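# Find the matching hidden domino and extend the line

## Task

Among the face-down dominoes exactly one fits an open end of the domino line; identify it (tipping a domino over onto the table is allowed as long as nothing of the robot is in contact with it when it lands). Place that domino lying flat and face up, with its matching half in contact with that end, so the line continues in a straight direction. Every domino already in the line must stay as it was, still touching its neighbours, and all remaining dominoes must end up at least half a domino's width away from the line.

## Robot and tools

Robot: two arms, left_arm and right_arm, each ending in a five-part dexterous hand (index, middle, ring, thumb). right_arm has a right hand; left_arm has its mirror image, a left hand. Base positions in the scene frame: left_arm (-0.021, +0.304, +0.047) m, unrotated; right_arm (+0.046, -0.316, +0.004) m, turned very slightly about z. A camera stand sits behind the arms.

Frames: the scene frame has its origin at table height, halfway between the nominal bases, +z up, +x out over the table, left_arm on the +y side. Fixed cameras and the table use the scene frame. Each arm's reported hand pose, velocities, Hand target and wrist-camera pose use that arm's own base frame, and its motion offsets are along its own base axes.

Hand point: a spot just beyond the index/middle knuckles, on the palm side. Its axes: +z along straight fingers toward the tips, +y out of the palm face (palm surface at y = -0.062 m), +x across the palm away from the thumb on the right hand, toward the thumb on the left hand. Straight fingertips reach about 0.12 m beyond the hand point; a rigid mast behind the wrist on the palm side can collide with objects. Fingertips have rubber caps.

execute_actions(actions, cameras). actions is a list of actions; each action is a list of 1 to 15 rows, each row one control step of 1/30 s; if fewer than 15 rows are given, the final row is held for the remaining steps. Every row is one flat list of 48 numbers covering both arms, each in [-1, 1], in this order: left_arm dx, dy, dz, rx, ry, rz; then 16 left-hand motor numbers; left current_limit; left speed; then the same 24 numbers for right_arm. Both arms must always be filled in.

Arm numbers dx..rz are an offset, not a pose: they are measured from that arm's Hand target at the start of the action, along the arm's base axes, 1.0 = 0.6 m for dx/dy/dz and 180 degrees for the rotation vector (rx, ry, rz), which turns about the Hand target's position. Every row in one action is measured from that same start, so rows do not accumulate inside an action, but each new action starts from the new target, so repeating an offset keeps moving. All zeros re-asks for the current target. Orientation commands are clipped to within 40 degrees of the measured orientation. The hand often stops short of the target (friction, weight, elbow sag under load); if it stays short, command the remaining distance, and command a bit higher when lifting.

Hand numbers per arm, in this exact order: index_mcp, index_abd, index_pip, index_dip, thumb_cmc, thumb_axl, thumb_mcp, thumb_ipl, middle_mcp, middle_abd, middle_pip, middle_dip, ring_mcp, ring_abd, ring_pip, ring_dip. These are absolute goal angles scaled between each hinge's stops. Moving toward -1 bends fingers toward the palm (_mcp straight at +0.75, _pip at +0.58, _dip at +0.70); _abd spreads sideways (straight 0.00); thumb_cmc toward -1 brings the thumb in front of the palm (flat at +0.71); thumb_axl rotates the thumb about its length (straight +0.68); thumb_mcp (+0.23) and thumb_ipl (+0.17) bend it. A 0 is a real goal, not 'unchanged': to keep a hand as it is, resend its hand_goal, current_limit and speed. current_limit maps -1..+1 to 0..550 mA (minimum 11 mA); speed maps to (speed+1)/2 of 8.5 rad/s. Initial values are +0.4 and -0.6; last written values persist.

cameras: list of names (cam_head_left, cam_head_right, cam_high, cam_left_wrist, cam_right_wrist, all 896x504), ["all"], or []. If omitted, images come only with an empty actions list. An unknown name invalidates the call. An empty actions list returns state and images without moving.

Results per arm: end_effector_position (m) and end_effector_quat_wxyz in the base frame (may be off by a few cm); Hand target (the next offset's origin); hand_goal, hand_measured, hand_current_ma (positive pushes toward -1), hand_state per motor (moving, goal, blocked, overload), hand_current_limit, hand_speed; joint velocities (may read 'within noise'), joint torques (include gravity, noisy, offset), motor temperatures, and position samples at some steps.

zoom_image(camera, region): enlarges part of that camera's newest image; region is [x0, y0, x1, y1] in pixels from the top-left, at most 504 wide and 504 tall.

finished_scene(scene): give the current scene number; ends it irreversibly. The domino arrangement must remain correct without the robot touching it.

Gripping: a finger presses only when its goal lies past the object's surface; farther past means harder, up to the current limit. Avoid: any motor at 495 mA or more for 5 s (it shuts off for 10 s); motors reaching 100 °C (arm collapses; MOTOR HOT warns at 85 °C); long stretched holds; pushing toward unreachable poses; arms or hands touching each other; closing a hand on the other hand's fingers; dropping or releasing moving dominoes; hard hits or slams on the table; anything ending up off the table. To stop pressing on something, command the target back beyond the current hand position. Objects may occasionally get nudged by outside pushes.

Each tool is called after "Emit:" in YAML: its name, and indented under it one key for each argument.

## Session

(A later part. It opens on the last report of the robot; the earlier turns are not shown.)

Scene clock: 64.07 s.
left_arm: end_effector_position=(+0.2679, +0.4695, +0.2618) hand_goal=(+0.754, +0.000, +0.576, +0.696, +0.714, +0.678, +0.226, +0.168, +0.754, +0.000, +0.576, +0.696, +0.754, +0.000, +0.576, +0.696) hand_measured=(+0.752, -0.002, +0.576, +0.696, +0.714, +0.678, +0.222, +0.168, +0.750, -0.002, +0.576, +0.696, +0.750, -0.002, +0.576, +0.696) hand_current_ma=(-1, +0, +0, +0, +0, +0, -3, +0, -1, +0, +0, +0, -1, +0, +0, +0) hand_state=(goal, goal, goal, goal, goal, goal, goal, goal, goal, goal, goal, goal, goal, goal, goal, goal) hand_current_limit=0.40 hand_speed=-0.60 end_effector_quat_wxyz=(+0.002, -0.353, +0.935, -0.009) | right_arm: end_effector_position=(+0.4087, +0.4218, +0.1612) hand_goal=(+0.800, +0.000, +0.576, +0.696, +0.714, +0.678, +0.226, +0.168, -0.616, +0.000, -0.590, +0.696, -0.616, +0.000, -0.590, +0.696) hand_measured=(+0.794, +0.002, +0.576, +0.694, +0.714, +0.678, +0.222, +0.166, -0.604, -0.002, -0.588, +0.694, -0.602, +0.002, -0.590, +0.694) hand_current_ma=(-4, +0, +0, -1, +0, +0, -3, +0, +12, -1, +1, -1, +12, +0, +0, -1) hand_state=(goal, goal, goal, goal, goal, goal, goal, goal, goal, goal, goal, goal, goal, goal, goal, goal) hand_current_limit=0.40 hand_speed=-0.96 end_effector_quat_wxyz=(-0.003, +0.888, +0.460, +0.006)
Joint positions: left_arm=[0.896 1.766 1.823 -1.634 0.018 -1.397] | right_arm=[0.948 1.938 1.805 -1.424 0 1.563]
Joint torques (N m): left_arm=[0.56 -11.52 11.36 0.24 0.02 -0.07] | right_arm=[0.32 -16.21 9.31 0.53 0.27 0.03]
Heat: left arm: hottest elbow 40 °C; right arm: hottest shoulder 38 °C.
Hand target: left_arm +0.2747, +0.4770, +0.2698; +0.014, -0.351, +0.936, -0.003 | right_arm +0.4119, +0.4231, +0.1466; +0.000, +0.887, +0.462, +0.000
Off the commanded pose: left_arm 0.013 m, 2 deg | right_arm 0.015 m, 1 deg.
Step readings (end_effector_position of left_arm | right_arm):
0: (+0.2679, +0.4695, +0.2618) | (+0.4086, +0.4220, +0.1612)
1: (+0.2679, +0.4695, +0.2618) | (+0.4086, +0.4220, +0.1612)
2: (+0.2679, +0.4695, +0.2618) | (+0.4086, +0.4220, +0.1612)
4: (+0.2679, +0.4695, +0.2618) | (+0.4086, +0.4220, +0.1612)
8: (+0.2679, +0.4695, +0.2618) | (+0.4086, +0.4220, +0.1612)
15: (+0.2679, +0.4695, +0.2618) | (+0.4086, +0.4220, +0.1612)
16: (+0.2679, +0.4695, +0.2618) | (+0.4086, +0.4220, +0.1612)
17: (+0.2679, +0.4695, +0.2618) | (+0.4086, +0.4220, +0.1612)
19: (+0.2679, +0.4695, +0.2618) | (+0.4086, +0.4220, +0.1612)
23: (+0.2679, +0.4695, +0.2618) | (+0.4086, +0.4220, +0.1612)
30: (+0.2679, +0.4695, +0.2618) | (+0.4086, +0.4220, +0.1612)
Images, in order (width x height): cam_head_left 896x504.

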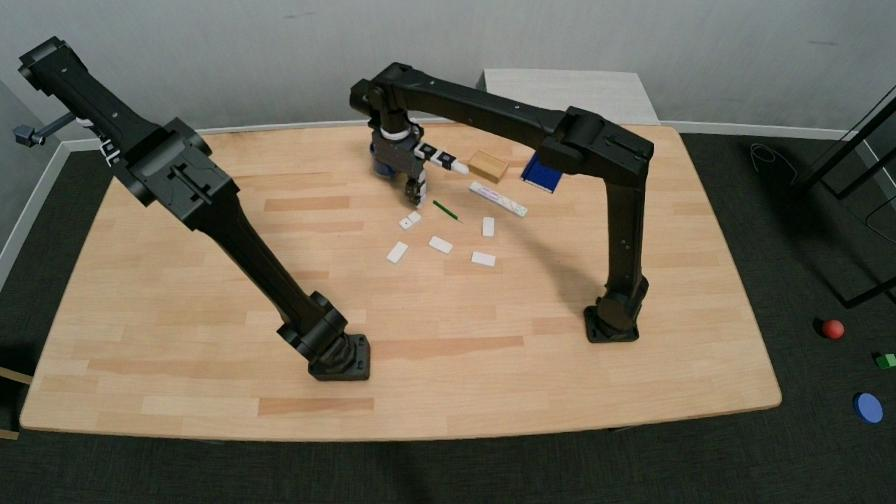

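Emit:
execute_actions:
  actions:
    - [[0,0,0,0,0,0,0.754,0,0.576,0.696,0.714,0.678,0.226,0.168,0.754,0,0.576,0.696,0.754,0,0.576,0.696,0.4,-0.6,0.0,0.0,0.16,0,0,0,0.80,0.0,0.576,0.696,0.714,0.678,0.226,0.168,-0.616,0,-0.591,0.696,-0.616,0,-0.591,0.696,0.4,-0.6]]
    - [[0,0,0,0,0,0,0.754,0,0.576,0.696,0.714,0.678,0.226,0.168,0.754,0,0.576,0.696,0.754,0,0.576,0.696,0.4,-0.6,-0.043,0.0255,0,0,0,0.1593,0.80,0.0,0.576,0.696,0.714,0.678,0.226,0.168,-0.616,0,-0.591,0.696,-0.616,0,-0.591,0.696,0.4,-0.6]]
    - [[0,0,0,0,0,0,0.754,0,0.576,0.696,0.714,0.678,0.226,0.168,0.754,0,0.576,0.696,0.754,0,0.576,0.696,0.4,-0.6,-0.043,0.0255,0,0,0,0.1593,0.80,0.0,0.576,0.696,0.714,0.678,0.226,0.168,-0.616,0,-0.591,0.696,-0.616,0,-0.591,0.696,0.4,-0.6]]
    - [[0,0,0,0,0,0,0.754,0,0.576,0.696,0.714,0.678,0.226,0.168,0.754,0,0.576,0.696,0.754,0,0.576,0.696,0.4,-0.6,-0.043,0.0255,0,0,0,0.1593,0.754,0.15,0.576,0.696,0.714,0.678,0.226,0.168,0.754,-0.15,0.576,0.696,1,0,-1,-0.17,0.4,-0.4]]
    - [[0,0,0,0,0,0,0.754,0,0.576,0.696,0.714,0.678,0.226,0.168,0.754,0,0.576,0.696,0.754,0,0.576,0.696,0.4,-0.6,-0.043,0.0255,0,0,0,0.1593,0.754,0.15,0.576,0.696,0.714,0.678,0.226,0.168,0.754,-0.15,0.576,0.696,1,0,-1,-0.17,0.4,-0.4]]
    - [[0,0,0,0,0,0,0.754,0,0.576,0.696,0.714,0.678,0.226,0.168,0.754,0,0.576,0.696,0.754,0,0.576,0.696,0.4,-0.6,-0.043,0.0255,0,0,0,0.1593,0.754,0.15,0.576,0.696,0.714,0.678,0.226,0.168,0.754,-0.15,0.576,0.696,1,0,-1,-0.17,0.4,-0.4]]
    - [[0,0,0,0,0,0,0.754,0,0.576,0.696,0.714,0.678,0.226,0.168,0.754,0,0.576,0.696,0.754,0,0.576,0.696,0.4,-0.6,-0.043,0.0255,0,0,0,0.1593,0.754,0.15,0.576,0.696,0.714,0.678,0.226,0.168,0.754,-0.15,0.576,0.696,1,0,-1,-0.17,0.4,-0.4]]
    - [[0,0,0,0,0,0,0.754,0,0.576,0.696,0.714,0.678,0.226,0.168,0.754,0,0.576,0.696,0.754,0,0.576,0.696,0.4,-0.6,0,0,0,0,0,0,0.754,0.15,0.576,0.696,0.714,0.678,0.226,0.168,0.754,-0.15,0.576,0.696,1,0,-1,-0.17,0.4,-0.4]]
  cameras: ["cam_high","cam_right_wrist"]

Emit:
zoom_image:
  camera: "cam_right_wrist"
  region: [370, 0, 550, 140]

Scene clock: 69.00 s.
left_arm: end_effector_position=(+0.2679, +0.4695, +0.2618) hand_goal=(+0.754, +0.000, +0.576, +0.696, +0.714, +0.678, +0.226, +0.168, +0.754, +0.000, +0.576, +0.696, +0.754, +0.000, +0.576, +0.696) hand_measured=(+0.752, -0.002, +0.576, +0.696, +0.714, +0.678, +0.222, +0.168, +0.750, -0.002, +0.576, +0.696, +0.750, -0.002, +0.576, +0.696) hand_current_ma=(-1, +0, +0, +0, +0, +0, -3, +0, -1, +0, +0, +0, -1, +0, +0, +0) hand_state=(goal, goal, goal, goal, goal, goal, goal, goal, goal, goal, goal, goal, goal, goal, goal, goal) hand_current_limit=0.40 hand_speed=-0.60 end_effector_quat_wxyz=(+0.002, -0.353, +0.935, -0.009) | right_arm: end_effector_position=(+0.2490, +0.5037, +0.2327) hand_goal=(+0.754, +0.150, +0.576, +0.696, +0.714, +0.678, +0.226, +0.168, +0.754, -0.150, +0.576, +0.696, +1.000, +0.000, -1.000, -0.170) hand_measured=(+0.754, +0.148, +0.576, +0.694, +0.716, +0.678, +0.222, +0.166, +0.752, -0.148, +0.574, +0.694, +0.998, +0.000, -0.996, -0.168) hand_current_ma=(+0, -1, +0, -1, +1, +0, -3, +0, -1, +1, -1, -1, -1, +0, +2, +1) hand_state=(goal, goal, goal, goal, goal, goal, goal, goal, goal, goal, goal, goal, goal, goal, goal, goal) hand_current_limit=0.40 hand_speed=-0.40 end_effector_quat_wxyz=(-0.006, -0.396, +0.918, -0.006)
Joint positions: left_arm=[0.896 1.766 1.823 -1.634 0.018 -1.397] | right_arm=[0.97 1.714 1.676 -1.549 0.003 -1.415]
Joint torques (N m): left_arm=[0.62 -11.63 11.34 0.23 0.02 -0.06] | right_arm=[0.38 -13.16 15.05 -0.49 -0.11 0.03]
Heat: left arm: hottest elbow 41 °C; right arm: hottest shoulder 38 °C.
Hand target: left_arm +0.2747, +0.4770, +0.2698; +0.014, -0.351, +0.936, -0.003 | right_arm +0.2572, +0.5150, +0.2426; +0.000, -0.400, +0.917, +0.000
Off the commanded pose: left_arm 0.013 m, 2 deg | right_arm 0.017 m, 1 deg.
Step readings (end_effector_position of left_arm | right_arm):
0: (+0.2679, +0.4695, +0.2618) | (+0.4087, +0.4218, +0.1612)
1: (+0.2679, +0.4695, +0.2618) | (+0.4075, +0.4201, +0.1658)
2: (+0.2679, +0.4695, +0.2618) | (+0.4041, +0.4153, +0.1740)
4: (+0.2679, +0.4695, +0.2618) | (+0.4003, +0.4100, +0.1896)
8: (+0.2679, +0.4695, +0.2618) | (+0.4053, +0.4170, +0.2237)
15: (+0.2679, +0.4695, +0.2618) | (+0.4062, +0.4183, +0.2336)
16: (+0.2679, +0.4695, +0.2618) | (+0.4054, +0.4192, +0.2310)
17: (+0.2679, +0.4695, +0.2618) | (+0.4056, +0.4195, +0.2308)
19: (+0.2679, +0.4695, +0.2618) | (+0.3958, +0.4184, +0.2270)
23: (+0.2679, +0.4695, +0.2618) | (+0.3803, +0.4298, +0.2320)
30: (+0.2679, +0.4695, +0.2618) | (+0.3814, +0.4400, +0.2435)
31: (+0.2679, +0.4695, +0.2618) | (+0.3804, +0.4407, +0.2408)
32: (+0.2679, +0.4695, +0.2618) | (+0.3781, +0.4429, +0.2381)
34: (+0.2679, +0.4695, +0.2618) | (+0.3685, +0.4372, +0.2299)
38: (+0.2679, +0.4695, +0.2618) | (+0.3592, +0.4404, +0.2304)
45: (+0.2679, +0.4695, +0.2618) | (+0.3589, +0.4515, +0.2400)
46: (+0.2679, +0.4695, +0.2618) | (+0.3573, +0.4530, +0.2382)
47: (+0.2679, +0.4695, +0.2618) | (+0.3536, +0.4561, +0.2366)
49: (+0.2679, +0.4695, +0.2618) | (+0.3444, +0.4553, +0.2316)
53: (+0.2679, +0.4695, +0.2618) | (+0.3340, +0.4610, +0.2337)
60: (+0.2679, +0.4695, +0.2618) | (+0.3316, +0.4685, +0.2378)
61: (+0.2679, +0.4695, +0.2618) | (+0.3297, +0.4703, +0.2369)
62: (+0.2679, +0.4695, +0.2618) | (+0.3252, +0.4730, +0.2361)
64: (+0.2679, +0.4695, +0.2618) | (+0.3183, +0.4763, +0.2350)
68: (+0.2679, +0.4695, +0.2618) | (+0.3107, +0.4811, +0.2352)
75: (+0.2679, +0.4695, +0.2618) | (+0.3084, +0.4820, +0.2351)
76: (+0.2679, +0.4695, +0.2618) | (+0.3057, +0.4831, +0.2350)
77: (+0.2679, +0.4695, +0.2618) | (+0.3002, +0.4849, +0.2348)
79: (+0.2679, +0.4695, +0.2618) | (+0.2915, +0.4868, +0.2346)
83: (+0.2679, +0.4695, +0.2618) | (+0.2795, +0.4877, +0.2350)
90: (+0.2679, +0.4695, +0.2618) | (+0.2723, +0.4871, +0.2354)
91: (+0.2679, +0.4695, +0.2618) | (+0.2696, +0.4872, +0.2356)
92: (+0.2679, +0.4695, +0.2618) | (+0.2650, +0.4879, +0.2356)
94: (+0.2679, +0.4695, +0.2618) | (+0.2605, +0.4936, +0.2375)
98: (+0.2679, +0.4695, +0.2618) | (+0.2565, +0.5045, +0.2373)
105: (+0.2679, +0.4695, +0.2618) | (+0.2505, +0.5041, +0.2304)
106: (+0.2679, +0.4695, +0.2618) | (+0.2499, +0.5037, +0.2304)
107: (+0.2679, +0.4695, +0.2618) | (+0.2496, +0.5035, +0.2307)
109: (+0.2679, +0.4695, +0.2618) | (+0.2493, +0.5035, +0.2314)
113: (+0.2679, +0.4695, +0.2618) | (+0.2492, +0.5038, +0.2326)
120: (+0.2679, +0.4695, +0.2618) | (+0.2490, +0.5037, +0.2327)
camera_calibration:
cam_right_wrist: T_world_to_cam=[[0.133734, 0.99085, -0.0182143, -0.490764], [0.688431, -0.079665, 0.720913, -0.349006], [0.712866, -0.10895, -0.692786, 0.164023], [0, 0, 0, 1]] pos_world=[0.188972, 0.47634, 0.356296]
Images, in order (width x height): cam_high 896x504, cam_right_wrist 896x504.

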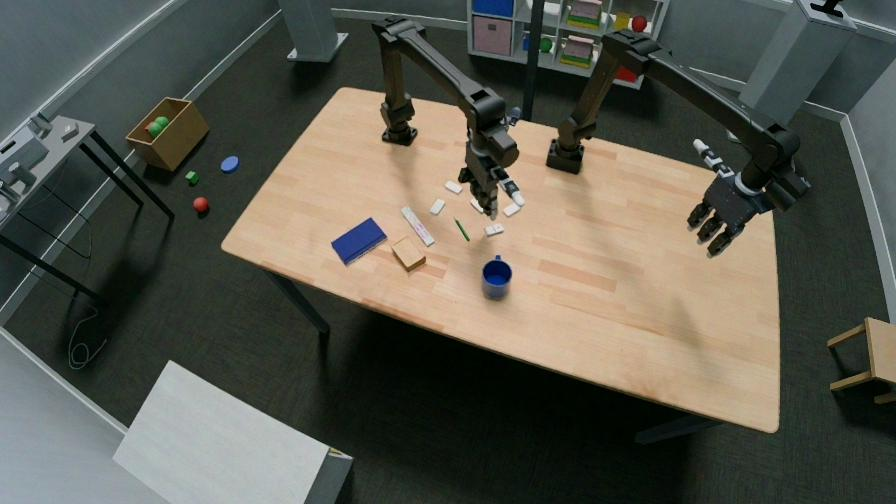

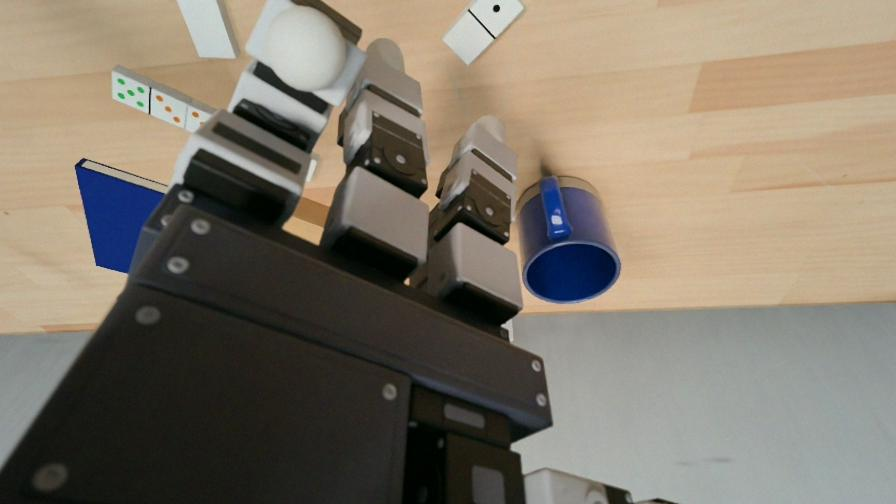

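Scaled by 2.800 from the camera's 896x504 image, which has a finer 1280x720 frame.

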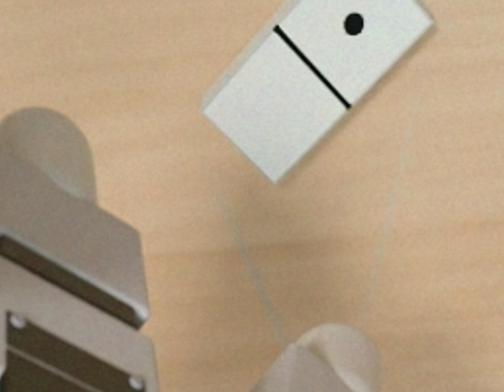

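Emit:
execute_actions:
  actions:
    - [[0,0,0,0,0,0,0.754,0,0.576,0.696,0.714,0.678,0.226,0.168,0.754,0,0.576,0.696,0.754,0,0.576,0.696,0.4,-0.6,-0.0033,0.0555,-0.067,0,0,-0.0327,0.754,0.2,0.576,0.696,0.714,0.678,0.226,0.168,0.754,-0.2,0.576,0.696,1,0,-1,-0.17,0.4,-0.4]]
    - [[0,0,0,0,0,0,0.754,0,0.576,0.696,0.714,0.678,0.226,0.168,0.754,0,0.576,0.696,0.754,0,0.576,0.696,0.4,-0.6,0,0,0,0,0,0,0.754,0.2,0.576,0.696,0.714,0.678,0.226,0.168,0.754,-0.2,0.576,0.696,1,0,-1,-0.17,0.4,-0.4]]
  cameras: ["cam_right_wrist"]

Emit:
zoom_image:
  camera: "cam_right_wrist"
  region: [370, 0, 550, 140]

Scene clock: 70.73 s.
left_arm: end_effector_position=(+0.2679, +0.4695, +0.2618) hand_goal=(+0.754, +0.000, +0.576, +0.696, +0.714, +0.678, +0.226, +0.168, +0.754, +0.000, +0.576, +0.696, +0.754, +0.000, +0.576, +0.696) hand_measured=(+0.752, -0.002, +0.576, +0.696, +0.714, +0.678, +0.222, +0.168, +0.750, -0.002, +0.576, +0.696, +0.750, -0.002, +0.576, +0.696) hand_current_ma=(-1, +0, +0, +0, +0, +0, -3, +0, -1, +0, +0, +0, -1, +0, +0, +0) hand_state=(goal, goal, goal, goal, goal, goal, goal, goal, goal, goal, goal, goal, goal, goal, goal, goal) hand_current_limit=0.40 hand_speed=-0.60 end_effector_quat_wxyz=(+0.002, -0.353, +0.935, -0.009) | right_arm: end_effector_position=(+0.2466, +0.5371, +0.1983) hand_goal=(+0.754, +0.200, +0.576, +0.696, +0.714, +0.678, +0.226, +0.168, +0.754, -0.200, +0.576, +0.696, +1.000, +0.000, -1.000, -0.170) hand_measured=(+0.754, +0.196, +0.576, +0.694, +0.714, +0.678, +0.222, +0.166, +0.752, -0.194, +0.574, +0.694, +0.998, +0.000, -0.996, -0.168) hand_current_ma=(+0, -1, +0, -1, +0, +0, -3, +0, -1, +2, -1, -1, -1, +0, +2, +1) hand_state=(goal, goal, goal, goal, goal, goal, goal, goal, goal, goal, goal, goal, goal, goal, goal, goal) hand_current_limit=0.40 hand_speed=-0.40 end_effector_quat_wxyz=(-0.009, -0.358, +0.934, -0.008)
Joint positions: left_arm=[0.896 1.766 1.823 -1.634 0.018 -1.397] | right_arm=[1.014 1.78 1.676 -1.491 0.001 -1.289]
Joint torques (N m): left_arm=[0.73 -11.52 11.3 0.23 0.02 -0.07] | right_arm=[0.21 -14.45 12.66 0.5 -0.03 0.21]
Heat: left arm: hottest elbow 41 °C; right arm: hottest shoulder 38 °C.
Hand target: left_arm +0.2747, +0.4770, +0.2698; +0.014, -0.351, +0.936, -0.003 | right_arm +0.2551, +0.5483, +0.2026; +0.000, -0.352, +0.936, +0.000
Off the commanded pose: left_arm 0.013 m, 2 deg | right_arm 0.015 m, 2 deg.
Step readings (end_effector_position of left_arm | right_arm):
0: (+0.2679, +0.4695, +0.2618) | (+0.2489, +0.5036, +0.2327)
1: (+0.2679, +0.4695, +0.2618) | (+0.2493, +0.5065, +0.2317)
2: (+0.2679, +0.4695, +0.2618) | (+0.2515, +0.5110, +0.2305)
4: (+0.2679, +0.4695, +0.2618) | (+0.2534, +0.5220, +0.2255)
8: (+0.2679, +0.4695, +0.2618) | (+0.2492, +0.5326, +0.2083)
15: (+0.2679, +0.4695, +0.2618) | (+0.2462, +0.5369, +0.1983)
16: (+0.2679, +0.4695, +0.2618) | (+0.2463, +0.5369, +0.1983)
17: (+0.2679, +0.4695, +0.2618) | (+0.2463, +0.5369, +0.1983)
19: (+0.2679, +0.4695, +0.2618) | (+0.2465, +0.5370, +0.1983)
23: (+0.2679, +0.4695, +0.2618) | (+0.2465, +0.5371, +0.1983)
30: (+0.2679, +0.4695, +0.2618) | (+0.2466, +0.5371, +0.1983)
camera_calibration:
cam_right_wrist: T_world_to_cam=[[0.214402, 0.976417, -0.0253334, -0.53494], [0.682282, -0.131155, 0.719229, -0.290389], [0.698944, -0.171489, -0.694312, 0.182894], [0, 0, 0, 1]] pos_world=[0.184987, 0.515602, 0.322289]
Images, in order (width x height): cam_right_wrist 896x504.

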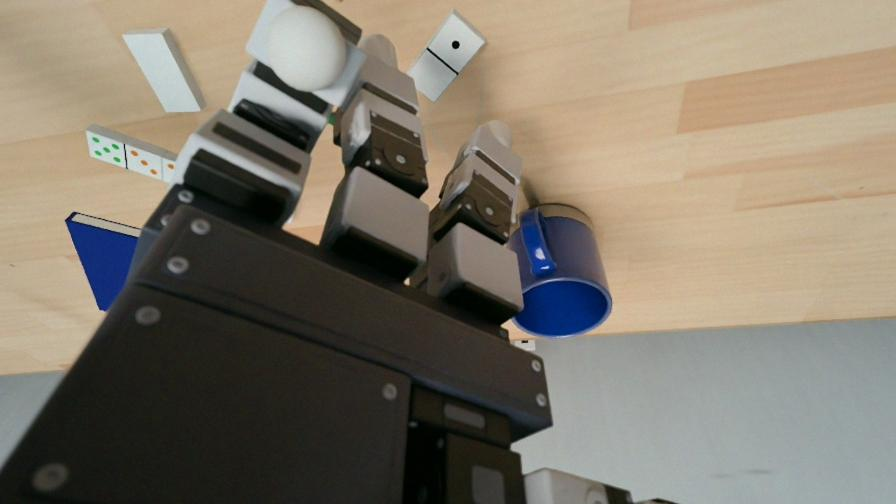

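Scaled by 2.800 from the camera's 896x504 image, which has a finer 1280x720 frame.

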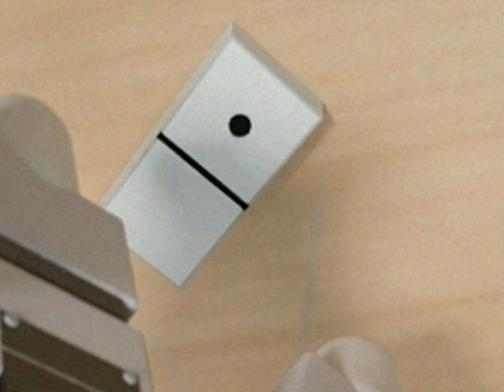

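Emit:
execute_actions:
  actions:
    - [[0,0,0,0,0,0,0.754,0,0.576,0.696,0.714,0.678,0.226,0.168,0.754,0,0.576,0.696,0.754,0,0.576,0.696,0.4,-0.6,-0.004,-0.011,-0.0877,0,0,-0.003,0.754,0.2,0.576,0.696,0.714,0.678,0.226,0.168,0.754,-0.2,0.576,0.696,1,0,-1,-0.17,0.4,-0.4]]
  cameras: ["cam_right_wrist"]

Emit:
zoom_image:
  camera: "cam_right_wrist"
  region: [370, 0, 550, 140]

Scene clock: 71.97 s.
left_arm: end_effector_position=(+0.2679, +0.4695, +0.2618) hand_goal=(+0.754, +0.000, +0.576, +0.696, +0.714, +0.678, +0.226, +0.168, +0.754, +0.000, +0.576, +0.696, +0.754, +0.000, +0.576, +0.696) hand_measured=(+0.752, -0.002, +0.576, +0.696, +0.714, +0.678, +0.222, +0.168, +0.750, -0.002, +0.576, +0.696, +0.750, -0.002, +0.576, +0.696) hand_current_ma=(-1, +0, +0, +0, +0, +0, -3, +0, -1, +0, +0, +0, -1, +0, +0, +0) hand_state=(goal, goal, goal, goal, goal, goal, goal, goal, goal, goal, goal, goal, goal, goal, goal, goal) hand_current_limit=0.40 hand_speed=-0.60 end_effector_quat_wxyz=(+0.002, -0.353, +0.935, -0.009) | right_arm: end_effector_position=(+0.2484, +0.5392, +0.1584) hand_goal=(+0.754, +0.200, +0.576, +0.696, +0.714, +0.678, +0.226, +0.168, +0.754, -0.200, +0.576, +0.696, +1.000, +0.000, -1.000, -0.170) hand_measured=(+0.754, +0.198, +0.576, +0.694, +0.714, +0.678, +0.222, +0.166, +0.752, -0.196, +0.574, +0.694, +0.998, +0.000, -0.996, -0.168) hand_current_ma=(+0, -1, +0, -1, +0, +0, -3, +0, +0, +1, -1, -1, -1, +0, +2, +1) hand_state=(goal, goal, goal, goal, goal, goal, goal, goal, goal, goal, goal, goal, goal, goal, goal, goal) hand_current_limit=0.40 hand_speed=-0.40 end_effector_quat_wxyz=(+0.002, -0.354, +0.935, +0.001)
Joint positions: left_arm=[0.896 1.766 1.823 -1.634 0.018 -1.397] | right_arm=[1.014 1.785 1.573 -1.355 0.001 -1.281]
Joint torques (N m): left_arm=[0.73 -11.58 11.34 0.21 0.02 -0.07] | right_arm=[0.09 -14.51 9.68 0.72 -0.03 0.22]
Heat: left arm: hottest elbow 41 °C; right arm: hottest shoulder 38 °C.
Hand target: left_arm +0.2747, +0.4770, +0.2698; +0.014, -0.351, +0.936, -0.003 | right_arm +0.2527, +0.5416, +0.1498; +0.000, -0.348, +0.938, +0.000
Off the commanded pose: left_arm 0.013 m, 2 deg | right_arm 0.010 m, 1 deg.
Step readings (end_effector_position of left_arm | right_arm):
0: (+0.2679, +0.4695, +0.2618) | (+0.2466, +0.5371, +0.1983)
1: (+0.2679, +0.4695, +0.2618) | (+0.2467, +0.5371, +0.1936)
2: (+0.2679, +0.4695, +0.2618) | (+0.2486, +0.5401, +0.1901)
4: (+0.2679, +0.4695, +0.2618) | (+0.2497, +0.5417, +0.1787)
8: (+0.2679, +0.4695, +0.2618) | (+0.2471, +0.5374, +0.1597)
15: (+0.2679, +0.4695, +0.2618) | (+0.2483, +0.5392, +0.1584)
camera_calibration:
cam_right_wrist: T_world_to_cam=[[0.222035, 0.975038, 0.00127785, -0.543812], [0.670336, -0.1536, 0.725986, -0.248663], [0.708061, -0.160338, -0.687708, 0.144969], [0, 0, 0, 1]] pos_world=[0.184786, 0.515287, 0.280917]
Images, in order (width x height): cam_right_wrist 896x504.

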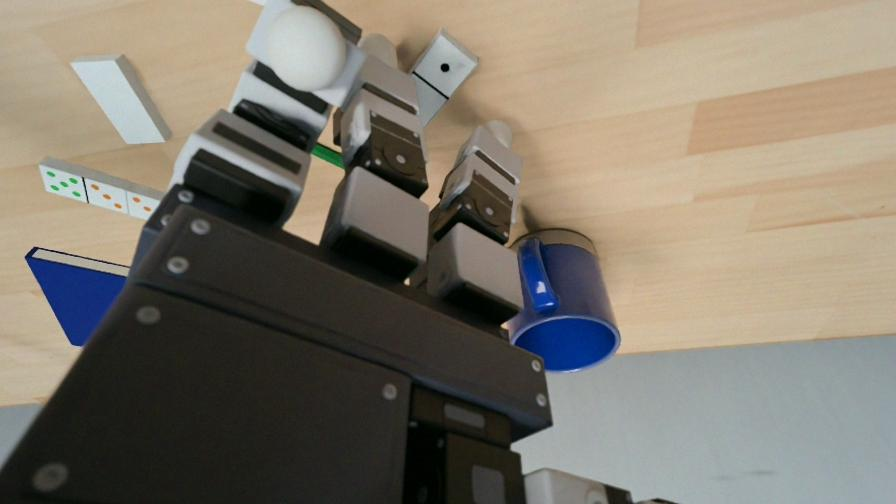

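Scaled by 2.800 from the camera's 896x504 image, which has a finer 1280x720 frame.

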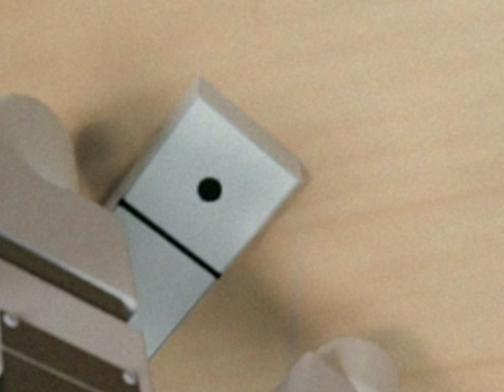

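Emit:
execute_actions:
  actions:
    - [[0,0,0,0,0,0,0.754,0,0.576,0.696,0.714,0.678,0.226,0.168,0.754,0,0.576,0.696,0.754,0,0.576,0.696,0.4,-0.6,0.0017,-0.0083,-0.02,0,0,-0.003,0.754,0.2,0.576,0.696,0.714,0.678,0.226,0.168,0.754,-0.2,0.576,0.696,1,0,-1,-0.17,0.4,-0.4]]
    - [[0,0,0,0,0,0,0.754,0,0.576,0.696,0.714,0.678,0.226,0.168,0.754,0,0.576,0.696,0.754,0,0.576,0.696,0.4,-0.6,0,0,-0.021,0,0,0,0.754,0.2,0.576,0.696,0.714,0.678,0.226,0.168,0.754,-0.2,0.576,0.696,1,0,-1,-0.17,0.4,-0.4]]
  cameras: ["cam_right_wrist"]

Emit:
zoom_image:
  camera: "cam_right_wrist"
  region: [370, 0, 550, 140]

Scene clock: 73.77 s.
left_arm: end_effector_position=(+0.2679, +0.4695, +0.2618) hand_goal=(+0.754, +0.000, +0.576, +0.696, +0.714, +0.678, +0.226, +0.168, +0.754, +0.000, +0.576, +0.696, +0.754, +0.000, +0.576, +0.696) hand_measured=(+0.752, -0.002, +0.576, +0.696, +0.714, +0.678, +0.222, +0.168, +0.750, -0.002, +0.576, +0.696, +0.750, -0.002, +0.576, +0.696) hand_current_ma=(-1, +0, +0, +0, +0, +0, -3, +0, -1, +0, +0, +0, -1, +0, +0, +0) hand_state=(goal, goal, goal, goal, goal, goal, goal, goal, goal, goal, goal, goal, goal, goal, goal, goal) hand_current_limit=0.40 hand_speed=-0.60 end_effector_quat_wxyz=(+0.002, -0.353, +0.935, -0.009) | right_arm: end_effector_position=(+0.2479, +0.5378, +0.1401) hand_goal=(+0.754, +0.200, +0.576, +0.696, +0.714, +0.678, +0.226, +0.168, +0.754, -0.200, +0.576, +0.696, +1.000, +0.000, -1.000, -0.170) hand_measured=(+0.754, +0.198, +0.576, +0.694, +0.714, +0.678, +0.222, +0.166, +0.752, -0.196, +0.574, +0.694, +0.998, +0.000, -0.996, -0.168) hand_current_ma=(+0, -1, +0, -1, +0, +0, -3, +0, +0, +1, -1, -1, -1, +0, +2, +1) hand_state=(goal, goal, goal, goal, goal, goal, goal, goal, goal, goal, goal, goal, goal, goal, goal, goal) hand_current_limit=0.40 hand_speed=-0.40 end_effector_quat_wxyz=(+0.006, -0.352, +0.936, +0.004)
Joint positions: left_arm=[0.896 1.766 1.823 -1.634 0.018 -1.397] | right_arm=[1.013 1.785 1.522 -1.293 0.001 -1.277]
Joint torques (N m): left_arm=[0.56 -11.46 11.34 0.18 0.03 -0.06] | right_arm=[-0.15 -14.04 8.76 0.85 -0.03 0.2]
Heat: left arm: hottest elbow 41 °C; right arm: hottest shoulder 38 °C.
Hand target: left_arm +0.2747, +0.4770, +0.2698; +0.014, -0.351, +0.936, -0.003 | right_arm +0.2537, +0.5366, +0.1252; +0.000, -0.343, +0.939, +0.000
Off the commanded pose: left_arm 0.013 m, 2 deg | right_arm 0.016 m, 1 deg.
Step readings (end_effector_position of left_arm | right_arm):
0: (+0.2679, +0.4695, +0.2618) | (+0.2484, +0.5392, +0.1584)
1: (+0.2679, +0.4695, +0.2618) | (+0.2483, +0.5390, +0.1570)
2: (+0.2679, +0.4695, +0.2618) | (+0.2488, +0.5399, +0.1553)
4: (+0.2679, +0.4695, +0.2618) | (+0.2492, +0.5399, +0.1519)
8: (+0.2679, +0.4695, +0.2618) | (+0.2475, +0.5372, +0.1471)
15: (+0.2679, +0.4695, +0.2618) | (+0.2477, +0.5375, +0.1471)
16: (+0.2679, +0.4695, +0.2618) | (+0.2477, +0.5375, +0.1462)
17: (+0.2679, +0.4695, +0.2618) | (+0.2484, +0.5385, +0.1452)
19: (+0.2679, +0.4695, +0.2618) | (+0.2490, +0.5395, +0.1433)
23: (+0.2679, +0.4695, +0.2618) | (+0.2479, +0.5378, +0.1401)
30: (+0.2679, +0.4695, +0.2618) | (+0.2479, +0.5378, +0.1401)
camera_calibration:
cam_right_wrist: T_world_to_cam=[[0.226091, 0.974035, 0.0118087, -0.54414], [0.665389, -0.16328, 0.728421, -0.229213], [0.711435, -0.156832, -0.685028, 0.129394], [0, 0, 0, 1]] pos_world=[0.183486, 0.512879, 0.262028]
Images, in order (width x height): cam_right_wrist 896x504.

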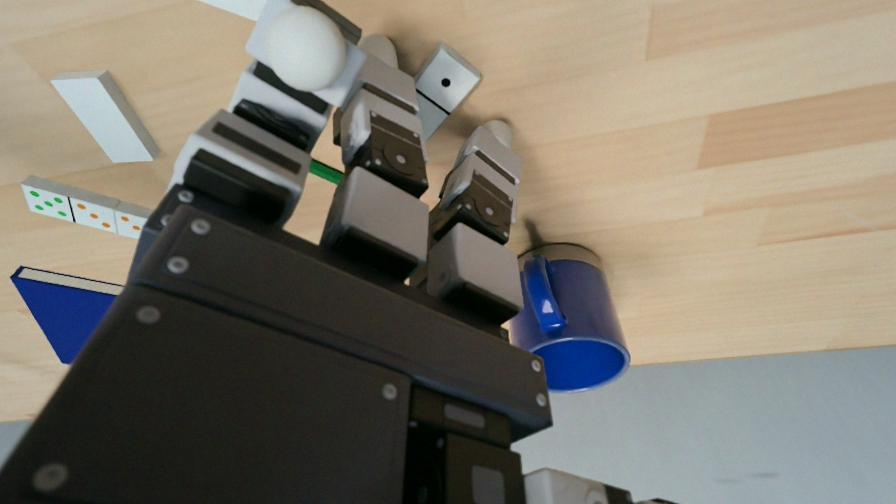

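Scaled by 2.800 from the camera's 896x504 image, which has a finer 1280x720 frame.

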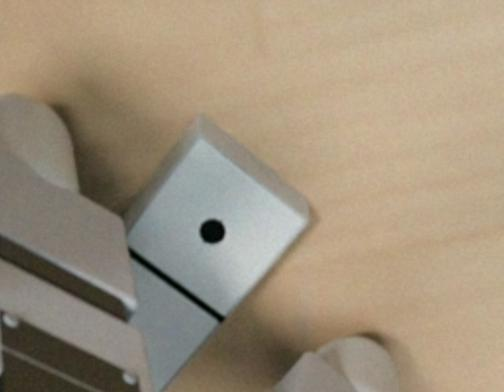

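Emit:
execute_actions:
  actions:
    - [[0,0,0,0,0,0,0.754,0,0.576,0.696,0.714,0.678,0.226,0.168,0.754,0,0.576,0.696,0.754,0,0.576,0.696,0.4,-0.6,0.0055,-0.005,-0.0167,0,0,0,0.754,0.2,0.576,0.696,0.714,0.678,0.226,0.168,0.754,-0.2,0.576,0.696,1,0,-1,-0.17,0.4,-0.4]]
  cameras: ["cam_right_wrist"]

Emit:
zoom_image:
  camera: "cam_right_wrist"
  region: [370, 0, 550, 140]

Scene clock: 81.90 s.
left_arm: end_effector_position=(+0.2679, +0.4695, +0.2618) hand_goal=(+0.754, +0.000, +0.576, +0.696, +0.714, +0.678, +0.226, +0.168, +0.754, +0.000, +0.576, +0.696, +0.754, +0.000, +0.576, +0.696) hand_measured=(+0.752, -0.002, +0.576, +0.696, +0.714, +0.678, +0.222, +0.168, +0.750, -0.002, +0.576, +0.696, +0.750, -0.002, +0.576, +0.696) hand_current_ma=(-1, +0, +0, +0, +0, +0, -3, +0, -1, +0, +0, +0, -1, +0, +0, +0) hand_state=(goal, goal, goal, goal, goal, goal, goal, goal, goal, goal, goal, goal, goal, goal, goal, goal) hand_current_limit=0.40 hand_speed=-0.60 end_effector_quat_wxyz=(+0.002, -0.353, +0.935, -0.009) | right_arm: end_effector_position=(+0.2531, +0.5346, +0.1330) hand_goal=(+0.754, +0.200, +0.576, +0.696, +0.714, +0.678, +0.226, +0.168, +0.754, -0.200, +0.576, +0.696, +1.000, +0.000, -1.000, -0.170) hand_measured=(+0.754, +0.198, +0.576, +0.694, +0.714, +0.678, +0.222, +0.166, +0.752, -0.196, +0.574, +0.694, +0.998, +0.000, -0.996, -0.168) hand_current_ma=(+0, -1, +0, -1, +0, +0, -3, +0, +0, +1, -1, -1, -1, +0, +2, +1) hand_state=(goal, goal, goal, goal, goal, goal, goal, goal, goal, goal, goal, goal, goal, goal, goal, goal) hand_current_limit=0.40 hand_speed=-0.40 end_effector_quat_wxyz=(+0.008, -0.347, +0.938, +0.006)
Joint positions: left_arm=[0.896 1.766 1.823 -1.634 0.018 -1.397] | right_arm=[1.003 1.785 1.503 -1.269 0.001 -1.277]
Joint torques (N m): left_arm=[0.73 -11.52 11.34 0.23 0.02 -0.06] | right_arm=[-0.38 -13.63 8.84 0.87 -0.02 0.13]
Heat: left arm: hottest elbow 41 °C; right arm: hottest shoulder 38 °C.
Hand target: left_arm +0.2747, +0.4770, +0.2698; +0.014, -0.351, +0.936, -0.003 | right_arm +0.2570, +0.5337, +0.1153; +0.000, -0.343, +0.939, +0.000
Off the commanded pose: left_arm 0.013 m, 2 deg | right_arm 0.018 m, 1 deg.
Step readings (end_effector_position of left_arm | right_arm):
0: (+0.2679, +0.4695, +0.2618) | (+0.2479, +0.5378, +0.1401)
1: (+0.2679, +0.4695, +0.2618) | (+0.2483, +0.5375, +0.1391)
2: (+0.2679, +0.4695, +0.2618) | (+0.2491, +0.5381, +0.1381)
4: (+0.2679, +0.4695, +0.2618) | (+0.2506, +0.5379, +0.1361)
8: (+0.2679, +0.4695, +0.2618) | (+0.2518, +0.5352, +0.1330)
15: (+0.2679, +0.4695, +0.2618) | (+0.2531, +0.5346, +0.1330)
camera_calibration:
cam_right_wrist: T_world_to_cam=[[0.236101, 0.971589, 0.0164774, -0.544075], [0.661741, -0.173177, 0.729458, -0.221894], [0.711587, -0.161322, -0.683827, 0.122553], [0, 0, 0, 1]] pos_world=[0.188086, 0.509961, 0.254633]
Images, in order (width x height): cam_right_wrist 896x504.

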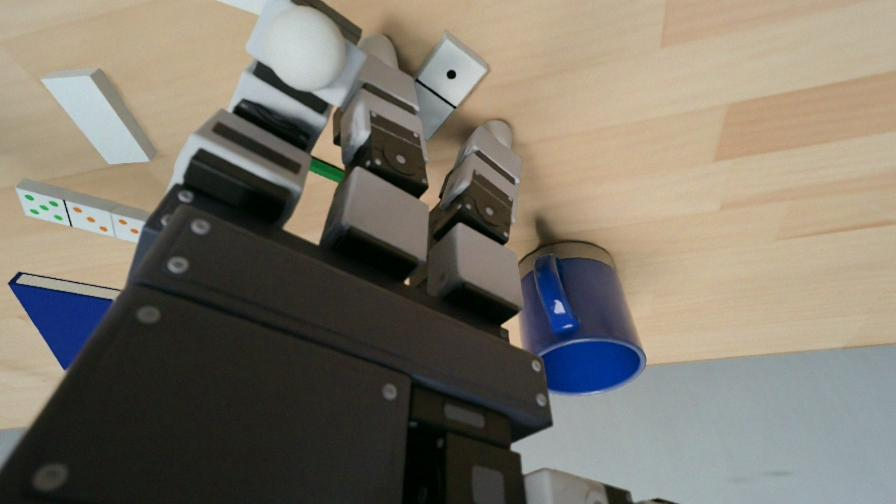

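Scaled by 2.800 from the camera's 896x504 image, which has a finer 1280x720 frame.

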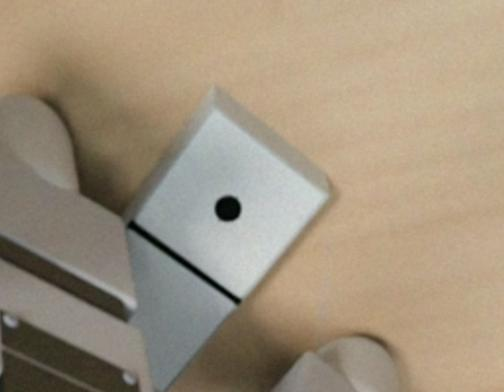

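Emit:
execute_actions:
  actions:
    - [[0,0,0,0,0,0,0.754,0,0.576,0.696,0.714,0.678,0.226,0.168,0.754,0,0.576,0.696,0.754,0,0.576,0.696,0.4,-0.6,-0.002,0,-0.01,0,0,0,0.754,0.2,0.576,0.696,0.714,0.678,0.226,0.168,0.754,-0.2,0.576,0.696,1,0,-1,-0.17,0.4,-0.4]]
  cameras: []

Scene clock: 83.07 s.
left_arm: end_effector_position=(+0.2679, +0.4695, +0.2618) hand_goal=(+0.754, +0.000, +0.576, +0.696, +0.714, +0.678, +0.226, +0.168, +0.754, +0.000, +0.576, +0.696, +0.754, +0.000, +0.576, +0.696) hand_measured=(+0.752, -0.002, +0.576, +0.696, +0.714, +0.678, +0.222, +0.168, +0.750, -0.002, +0.576, +0.696, +0.750, -0.002, +0.576, +0.696) hand_current_ma=(-1, +0, +0, +0, +0, +0, -3, +0, -1, +0, +0, +0, -1, +0, +0, +0) hand_state=(goal, goal, goal, goal, goal, goal, goal, goal, goal, goal, goal, goal, goal, goal, goal, goal) hand_current_limit=0.40 hand_speed=-0.60 end_effector_quat_wxyz=(+0.002, -0.353, +0.935, -0.009) | right_arm: end_effector_position=(+0.2540, +0.5361, +0.1317) hand_goal=(+0.754, +0.200, +0.576, +0.696, +0.714, +0.678, +0.226, +0.168, +0.754, -0.200, +0.576, +0.696, +1.000, +0.000, -1.000, -0.170) hand_measured=(+0.754, +0.198, +0.576, +0.694, +0.714, +0.678, +0.222, +0.166, +0.752, -0.206, +0.574, +0.694, +0.998, +0.000, -0.996, -0.168) hand_current_ma=(+0, -1, +0, -1, +0, +0, -3, +0, +0, -3, +0, -1, -1, +0, +2, +1) hand_state=(goal, goal, goal, goal, goal, goal, goal, goal, goal, goal, goal, goal, goal, goal, goal, goal) hand_current_limit=0.40 hand_speed=-0.40 end_effector_quat_wxyz=(+0.012, -0.347, +0.938, +0.008)
Joint positions: left_arm=[0.896 1.766 1.823 -1.634 0.018 -1.397] | right_arm=[1.003 1.785 1.498 -1.254 0.001 -1.277]
Joint torques (N m): left_arm=[0.79 -11.69 11.36 0.23 0.03 -0.06] | right_arm=[0.32 -13.16 8.08 0.98 -0.02 0.13]
Heat: left arm: hottest elbow 41 °C; right arm: hottest shoulder 38 °C.
Hand target: left_arm +0.2747, +0.4770, +0.2698; +0.014, -0.351, +0.936, -0.003 | right_arm +0.2558, +0.5337, +0.1092; +0.000, -0.343, +0.939, +0.000
Off the commanded pose: left_arm 0.013 m, 2 deg | right_arm 0.023 m, 2 deg.
Step readings (end_effector_position of left_arm | right_arm):
0: (+0.2679, +0.4695, +0.2618) | (+0.2531, +0.5346, +0.1330)
1: (+0.2679, +0.4695, +0.2618) | (+0.2531, +0.5346, +0.1325)
2: (+0.2679, +0.4695, +0.2618) | (+0.2533, +0.5350, +0.1318)
4: (+0.2679, +0.4695, +0.2618) | (+0.2537, +0.5356, +0.1315)
8: (+0.2679, +0.4695, +0.2618) | (+0.2540, +0.5361, +0.1317)
15: (+0.2679, +0.4695, +0.2618) | (+0.2540, +0.5361, +0.1317)
No camera images: "cameras" was empty.

Emit:
execute_actions:
  actions: []
  cameras: ["cam_right_wrist"]

Emit:
zoom_image:
  camera: "cam_right_wrist"
  region: [370, 0, 550, 140]

Scene clock: 83.30 s.
left_arm: end_effector_position=(+0.2679, +0.4695, +0.2618) hand_goal=(+0.754, +0.000, +0.576, +0.696, +0.714, +0.678, +0.226, +0.168, +0.754, +0.000, +0.576, +0.696, +0.754, +0.000, +0.576, +0.696) hand_measured=(+0.752, -0.002, +0.576, +0.696, +0.714, +0.678, +0.222, +0.168, +0.750, -0.002, +0.576, +0.696, +0.750, -0.002, +0.576, +0.696) hand_current_ma=(-1, +0, +0, +0, +0, +0, -3, +0, -1, +0, +0, +0, -1, +0, +0, +0) hand_state=(goal, goal, goal, goal, goal, goal, goal, goal, goal, goal, goal, goal, goal, goal, goal, goal) hand_current_limit=0.40 hand_speed=-0.60 end_effector_quat_wxyz=(+0.002, -0.353, +0.935, -0.009) | right_arm: end_effector_position=(+0.2540, +0.5361, +0.1317) hand_goal=(+0.754, +0.200, +0.576, +0.696, +0.714, +0.678, +0.226, +0.168, +0.754, -0.200, +0.576, +0.696, +1.000, +0.000, -1.000, -0.170) hand_measured=(+0.754, +0.198, +0.576, +0.694, +0.714, +0.678, +0.222, +0.166, +0.752, -0.206, +0.574, +0.694, +0.998, +0.000, -0.996, -0.168) hand_current_ma=(+0, -1, +0, -1, +0, +0, -3, +0, +0, -3, +0, -1, -1, +0, +2, +1) hand_state=(goal, goal, goal, goal, goal, goal, goal, goal, goal, goal, goal, goal, goal, goal, goal, goal) hand_current_limit=0.40 hand_speed=-0.40 end_effector_quat_wxyz=(+0.012, -0.347, +0.938, +0.008)
Joint positions: left_arm=[0.896 1.766 1.823 -1.634 0.018 -1.397] | right_arm=[1.003 1.785 1.498 -1.254 0.001 -1.277]
Joint velocities: within noise
Joint torques (N m): left_arm=[0.73 -11.63 11.3 0.17 0.03 -0.06] | right_arm=[0.32 -13.1 8.13 0.91 -0.03 0.15]
Motor temperatures (°C): left_arm=[33 36 41 29 28 27] | right_arm=[29 38 37 30 30 26]
Heat: left arm: hottest elbow 41 °C; right arm: hottest shoulder 38 °C.
Hand target: left_arm +0.2747, +0.4770, +0.2698; +0.014, -0.351, +0.936, -0.003 | right_arm +0.2558, +0.5337, +0.1092; +0.000, -0.343, +0.939, +0.000
Off the commanded pose: left_arm 0.013 m, 2 deg | right_arm 0.023 m, 2 deg.
camera_calibration:
cam_right_wrist: T_world_to_cam=[[0.235929, 0.971445, 0.0251363, -0.546682], [0.658173, -0.17877, 0.731334, -0.217573], [0.714944, -0.155999, -0.681556, 0.117204], [0, 0, 0, 1]] pos_world=[0.188385, 0.51046, 0.252741]
Images, in order (width x height): cam_right_wrist 896x504.

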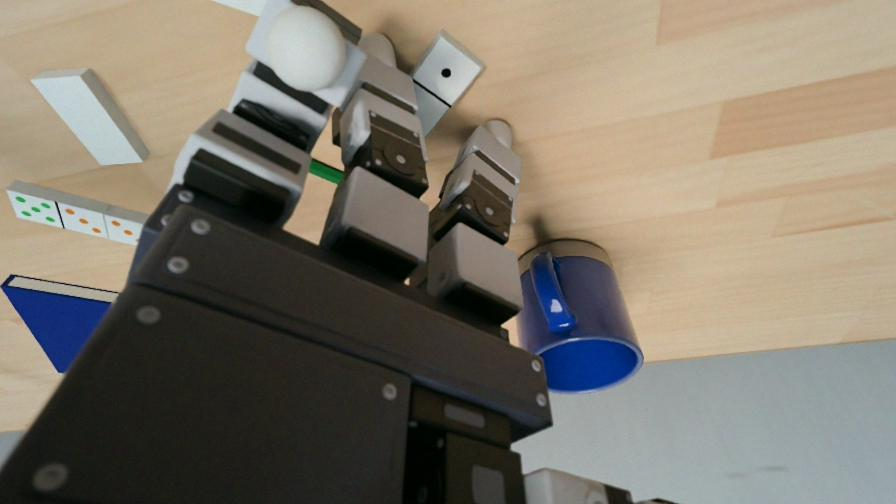

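Scaled by 2.800 from the camera's 896x504 image, which has a finer 1280x720 frame.

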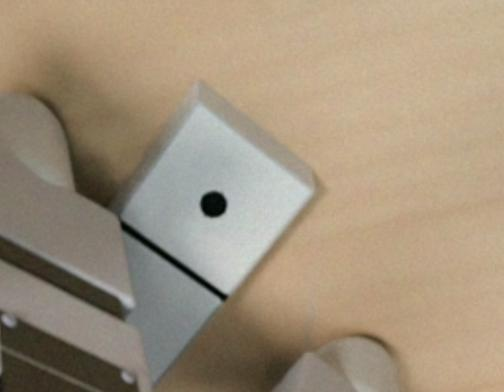

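Emit:
execute_actions:
  actions:
    - [[0,0,0,0,0,0,0.754,0,0.576,0.696,0.714,0.678,0.226,0.168,0.754,0,0.576,0.696,0.754,0,0.576,0.696,0.4,-0.6,-0.018,0.002,0.015,0,0,0,0.754,0.2,0.576,0.696,0.714,0.678,0.226,0.168,0.754,-0.2,0.576,0.696,1,0,-1,-0.17,0.4,-0.4]]
  cameras: ["cam_right_wrist"]

Emit:
zoom_image:
  camera: "cam_right_wrist"
  region: [370, 0, 550, 140]

Scene clock: 84.40 s.
left_arm: end_effector_position=(+0.2679, +0.4695, +0.2618) hand_goal=(+0.754, +0.000, +0.576, +0.696, +0.714, +0.678, +0.226, +0.168, +0.754, +0.000, +0.576, +0.696, +0.754, +0.000, +0.576, +0.696) hand_measured=(+0.752, -0.002, +0.576, +0.696, +0.714, +0.678, +0.222, +0.168, +0.750, -0.002, +0.576, +0.696, +0.750, -0.002, +0.576, +0.696) hand_current_ma=(-1, +0, +0, +0, +0, +0, -3, +0, -1, +0, +0, +0, -1, +0, +0, +0) hand_state=(goal, goal, goal, goal, goal, goal, goal, goal, goal, goal, goal, goal, goal, goal, goal, goal) hand_current_limit=0.40 hand_speed=-0.60 end_effector_quat_wxyz=(+0.002, -0.353, +0.935, -0.009) | right_arm: end_effector_position=(+0.2532, +0.5372, +0.1317) hand_goal=(+0.754, +0.200, +0.576, +0.696, +0.714, +0.678, +0.226, +0.168, +0.754, -0.200, +0.576, +0.696, +1.000, +0.000, -1.000, -0.170) hand_measured=(+0.754, +0.198, +0.576, +0.694, +0.714, +0.678, +0.222, +0.166, +0.758, -0.204, +0.578, +0.696, +0.998, +0.000, -0.996, -0.168) hand_current_ma=(+0, -1, +0, -1, +0, +0, -3, +0, +2, -2, +1, +0, -1, +0, +2, +1) hand_state=(goal, goal, goal, goal, goal, goal, goal, goal, goal, goal, goal, goal, goal, goal, goal, goal) hand_current_limit=0.40 hand_speed=-0.40 end_effector_quat_wxyz=(+0.012, -0.343, +0.939, +0.009)
Joint positions: left_arm=[0.896 1.766 1.823 -1.634 0.018 -1.397] | right_arm=[1.006 1.785 1.498 -1.254 0.001 -1.266]
Joint torques (N m): left_arm=[0.85 -11.46 11.4 0.25 0.02 -0.07] | right_arm=[1.32 -14.74 7.99 0.16 -0.01 0.21]
Heat: left arm: hottest elbow 41 °C; right arm: hottest shoulder 38 °C.
Hand target: left_arm +0.2747, +0.4770, +0.2698; +0.014, -0.351, +0.936, -0.003 | right_arm +0.2449, +0.5349, +0.1182; +0.000, -0.343, +0.939, +0.000
Off the commanded pose: left_arm 0.013 m, 2 deg | right_arm 0.016 m, 2 deg.
Step readings (end_effector_position of left_arm | right_arm):
0: (+0.2679, +0.4695, +0.2618) | (+0.2540, +0.5361, +0.1317)
1: (+0.2679, +0.4695, +0.2618) | (+0.2539, +0.5362, +0.1317)
2: (+0.2679, +0.4695, +0.2618) | (+0.2539, +0.5364, +0.1317)
4: (+0.2679, +0.4695, +0.2618) | (+0.2537, +0.5367, +0.1317)
8: (+0.2679, +0.4695, +0.2618) | (+0.2533, +0.5371, +0.1317)
15: (+0.2679, +0.4695, +0.2618) | (+0.2532, +0.5372, +0.1317)
camera_calibration:
cam_right_wrist: T_world_to_cam=[[0.24371, 0.96952, 0.0252464, -0.548611], [0.656913, -0.184168, 0.731127, -0.2137], [0.713492, -0.161598, -0.681774, 0.121373], [0, 0, 0, 1]] pos_world=[0.187486, 0.512146, 0.252841]
Images, in order (width x height): cam_right_wrist 896x504.

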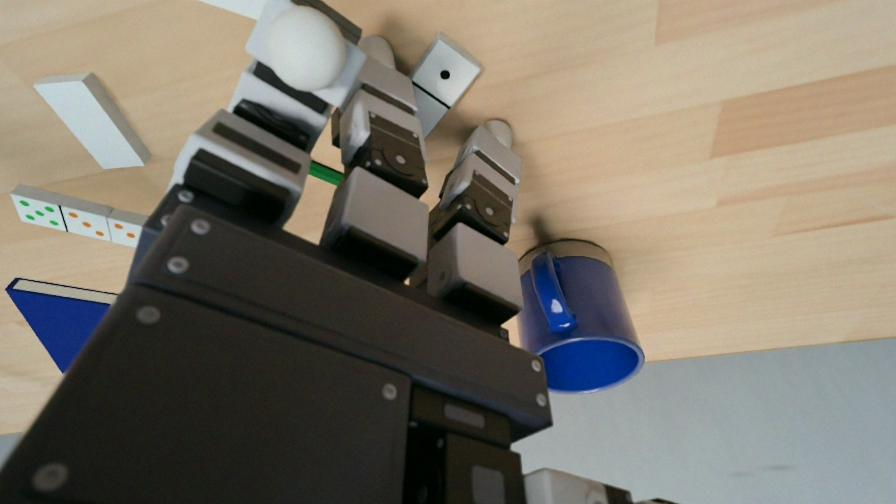

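Scaled by 2.800 from the camera's 896x504 image, which has a finer 1280x720 frame.

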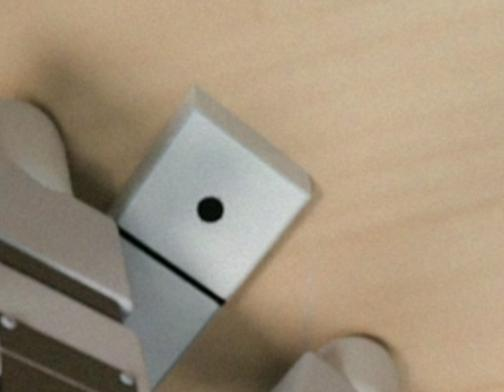

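Emit:
execute_actions:
  actions:
    - [[0,0,0,0,0,0,0.754,0,0.576,0.696,0.714,0.678,0.226,0.168,0.754,0,0.576,0.696,0.754,0,0.576,0.696,0.4,-0.6,0.0,0.0,0.035,0,0,0,0.754,0.2,0.576,0.696,0.714,0.678,0.226,0.168,0.754,-0.2,0.576,0.696,1,0,-1,-0.17,0.4,-0.4]]
  cameras: ["cam_right_wrist"]

Emit:
zoom_image:
  camera: "cam_right_wrist"
  region: [370, 0, 550, 140]

Scene clock: 85.23 s.
left_arm: end_effector_position=(+0.2679, +0.4695, +0.2618) hand_goal=(+0.754, +0.000, +0.576, +0.696, +0.714, +0.678, +0.226, +0.168, +0.754, +0.000, +0.576, +0.696, +0.754, +0.000, +0.576, +0.696) hand_measured=(+0.752, -0.002, +0.576, +0.696, +0.714, +0.678, +0.222, +0.168, +0.750, -0.002, +0.576, +0.696, +0.750, -0.002, +0.576, +0.696) hand_current_ma=(-1, +0, +0, +0, +0, +0, -3, +0, -1, +0, +0, +0, -1, +0, +0, +0) hand_state=(goal, goal, goal, goal, goal, goal, goal, goal, goal, goal, goal, goal, goal, goal, goal, goal) hand_current_limit=0.40 hand_speed=-0.60 end_effector_quat_wxyz=(+0.002, -0.353, +0.935, -0.009) | right_arm: end_effector_position=(+0.2490, +0.5313, +0.1302) hand_goal=(+0.754, +0.200, +0.576, +0.696, +0.714, +0.678, +0.226, +0.168, +0.754, -0.200, +0.576, +0.696, +1.000, +0.000, -1.000, -0.170) hand_measured=(+0.752, +0.216, +0.576, +0.694, +0.714, +0.678, +0.222, +0.166, +0.754, -0.196, +0.578, +0.696, +0.998, +0.000, -0.996, -0.168) hand_current_ma=(-1, +12, +0, -1, +0, +0, -3, +0, +0, +1, +0, +0, -1, +0, +2, +1) hand_state=(goal, goal, goal, goal, goal, goal, goal, goal, goal, goal, goal, goal, goal, goal, goal, goal) hand_current_limit=0.40 hand_speed=-0.40 end_effector_quat_wxyz=(+0.000, -0.343, +0.939, -0.001)
Joint positions: left_arm=[0.896 1.766 1.823 -1.634 0.018 -1.397] | right_arm=[1.007 1.785 1.498 -1.284 0.001 -1.265]
Joint torques (N m): left_arm=[0.79 -11.46 11.32 0.24 0.03 -0.06] | right_arm=[1.26 -15.74 11.03 -0.84 -0.03 0.19]
Heat: left arm: hottest elbow 41 °C; right arm: hottest shoulder 38 °C.
Hand target: left_arm +0.2747, +0.4770, +0.2698; +0.014, -0.351, +0.936, -0.003 | right_arm +0.2450, +0.5349, +0.1392; +0.000, -0.343, +0.939, +0.000
Off the commanded pose: left_arm 0.013 m, 2 deg | right_arm 0.011 m, 0 deg.
Step readings (end_effector_position of left_arm | right_arm):
0: (+0.2679, +0.4695, +0.2618) | (+0.2532, +0.5372, +0.1317)
1: (+0.2679, +0.4695, +0.2618) | (+0.2527, +0.5363, +0.1314)
2: (+0.2679, +0.4695, +0.2618) | (+0.2513, +0.5342, +0.1309)
4: (+0.2679, +0.4695, +0.2618) | (+0.2501, +0.5322, +0.1304)
8: (+0.2679, +0.4695, +0.2618) | (+0.2490, +0.5313, +0.1302)
15: (+0.2679, +0.4695, +0.2618) | (+0.2490, +0.5313, +0.1302)
camera_calibration:
cam_right_wrist: T_world_to_cam=[[0.244623, 0.969614, -0.00296997, -0.538324], [0.668354, -0.166398, 0.724993, -0.222393], [0.702469, -0.179335, -0.68875, 0.135431], [0, 0, 0, 1]] pos_world=[0.185188, 0.509248, 0.252913]
Images, in order (width x height): cam_right_wrist 896x504.

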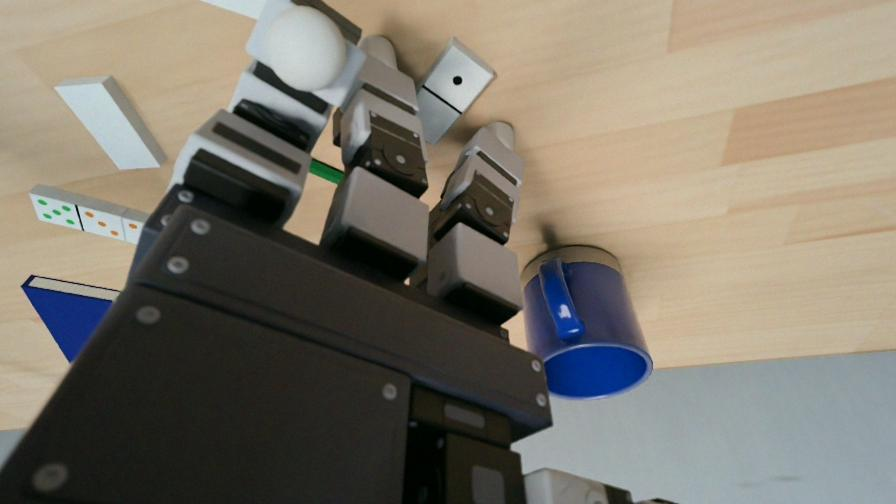

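Scaled by 2.800 from the camera's 896x504 image, which has a finer 1280x720 frame.

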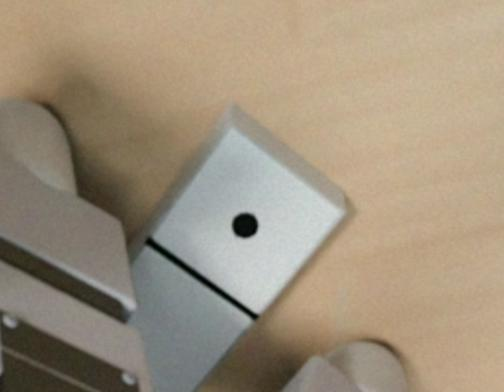

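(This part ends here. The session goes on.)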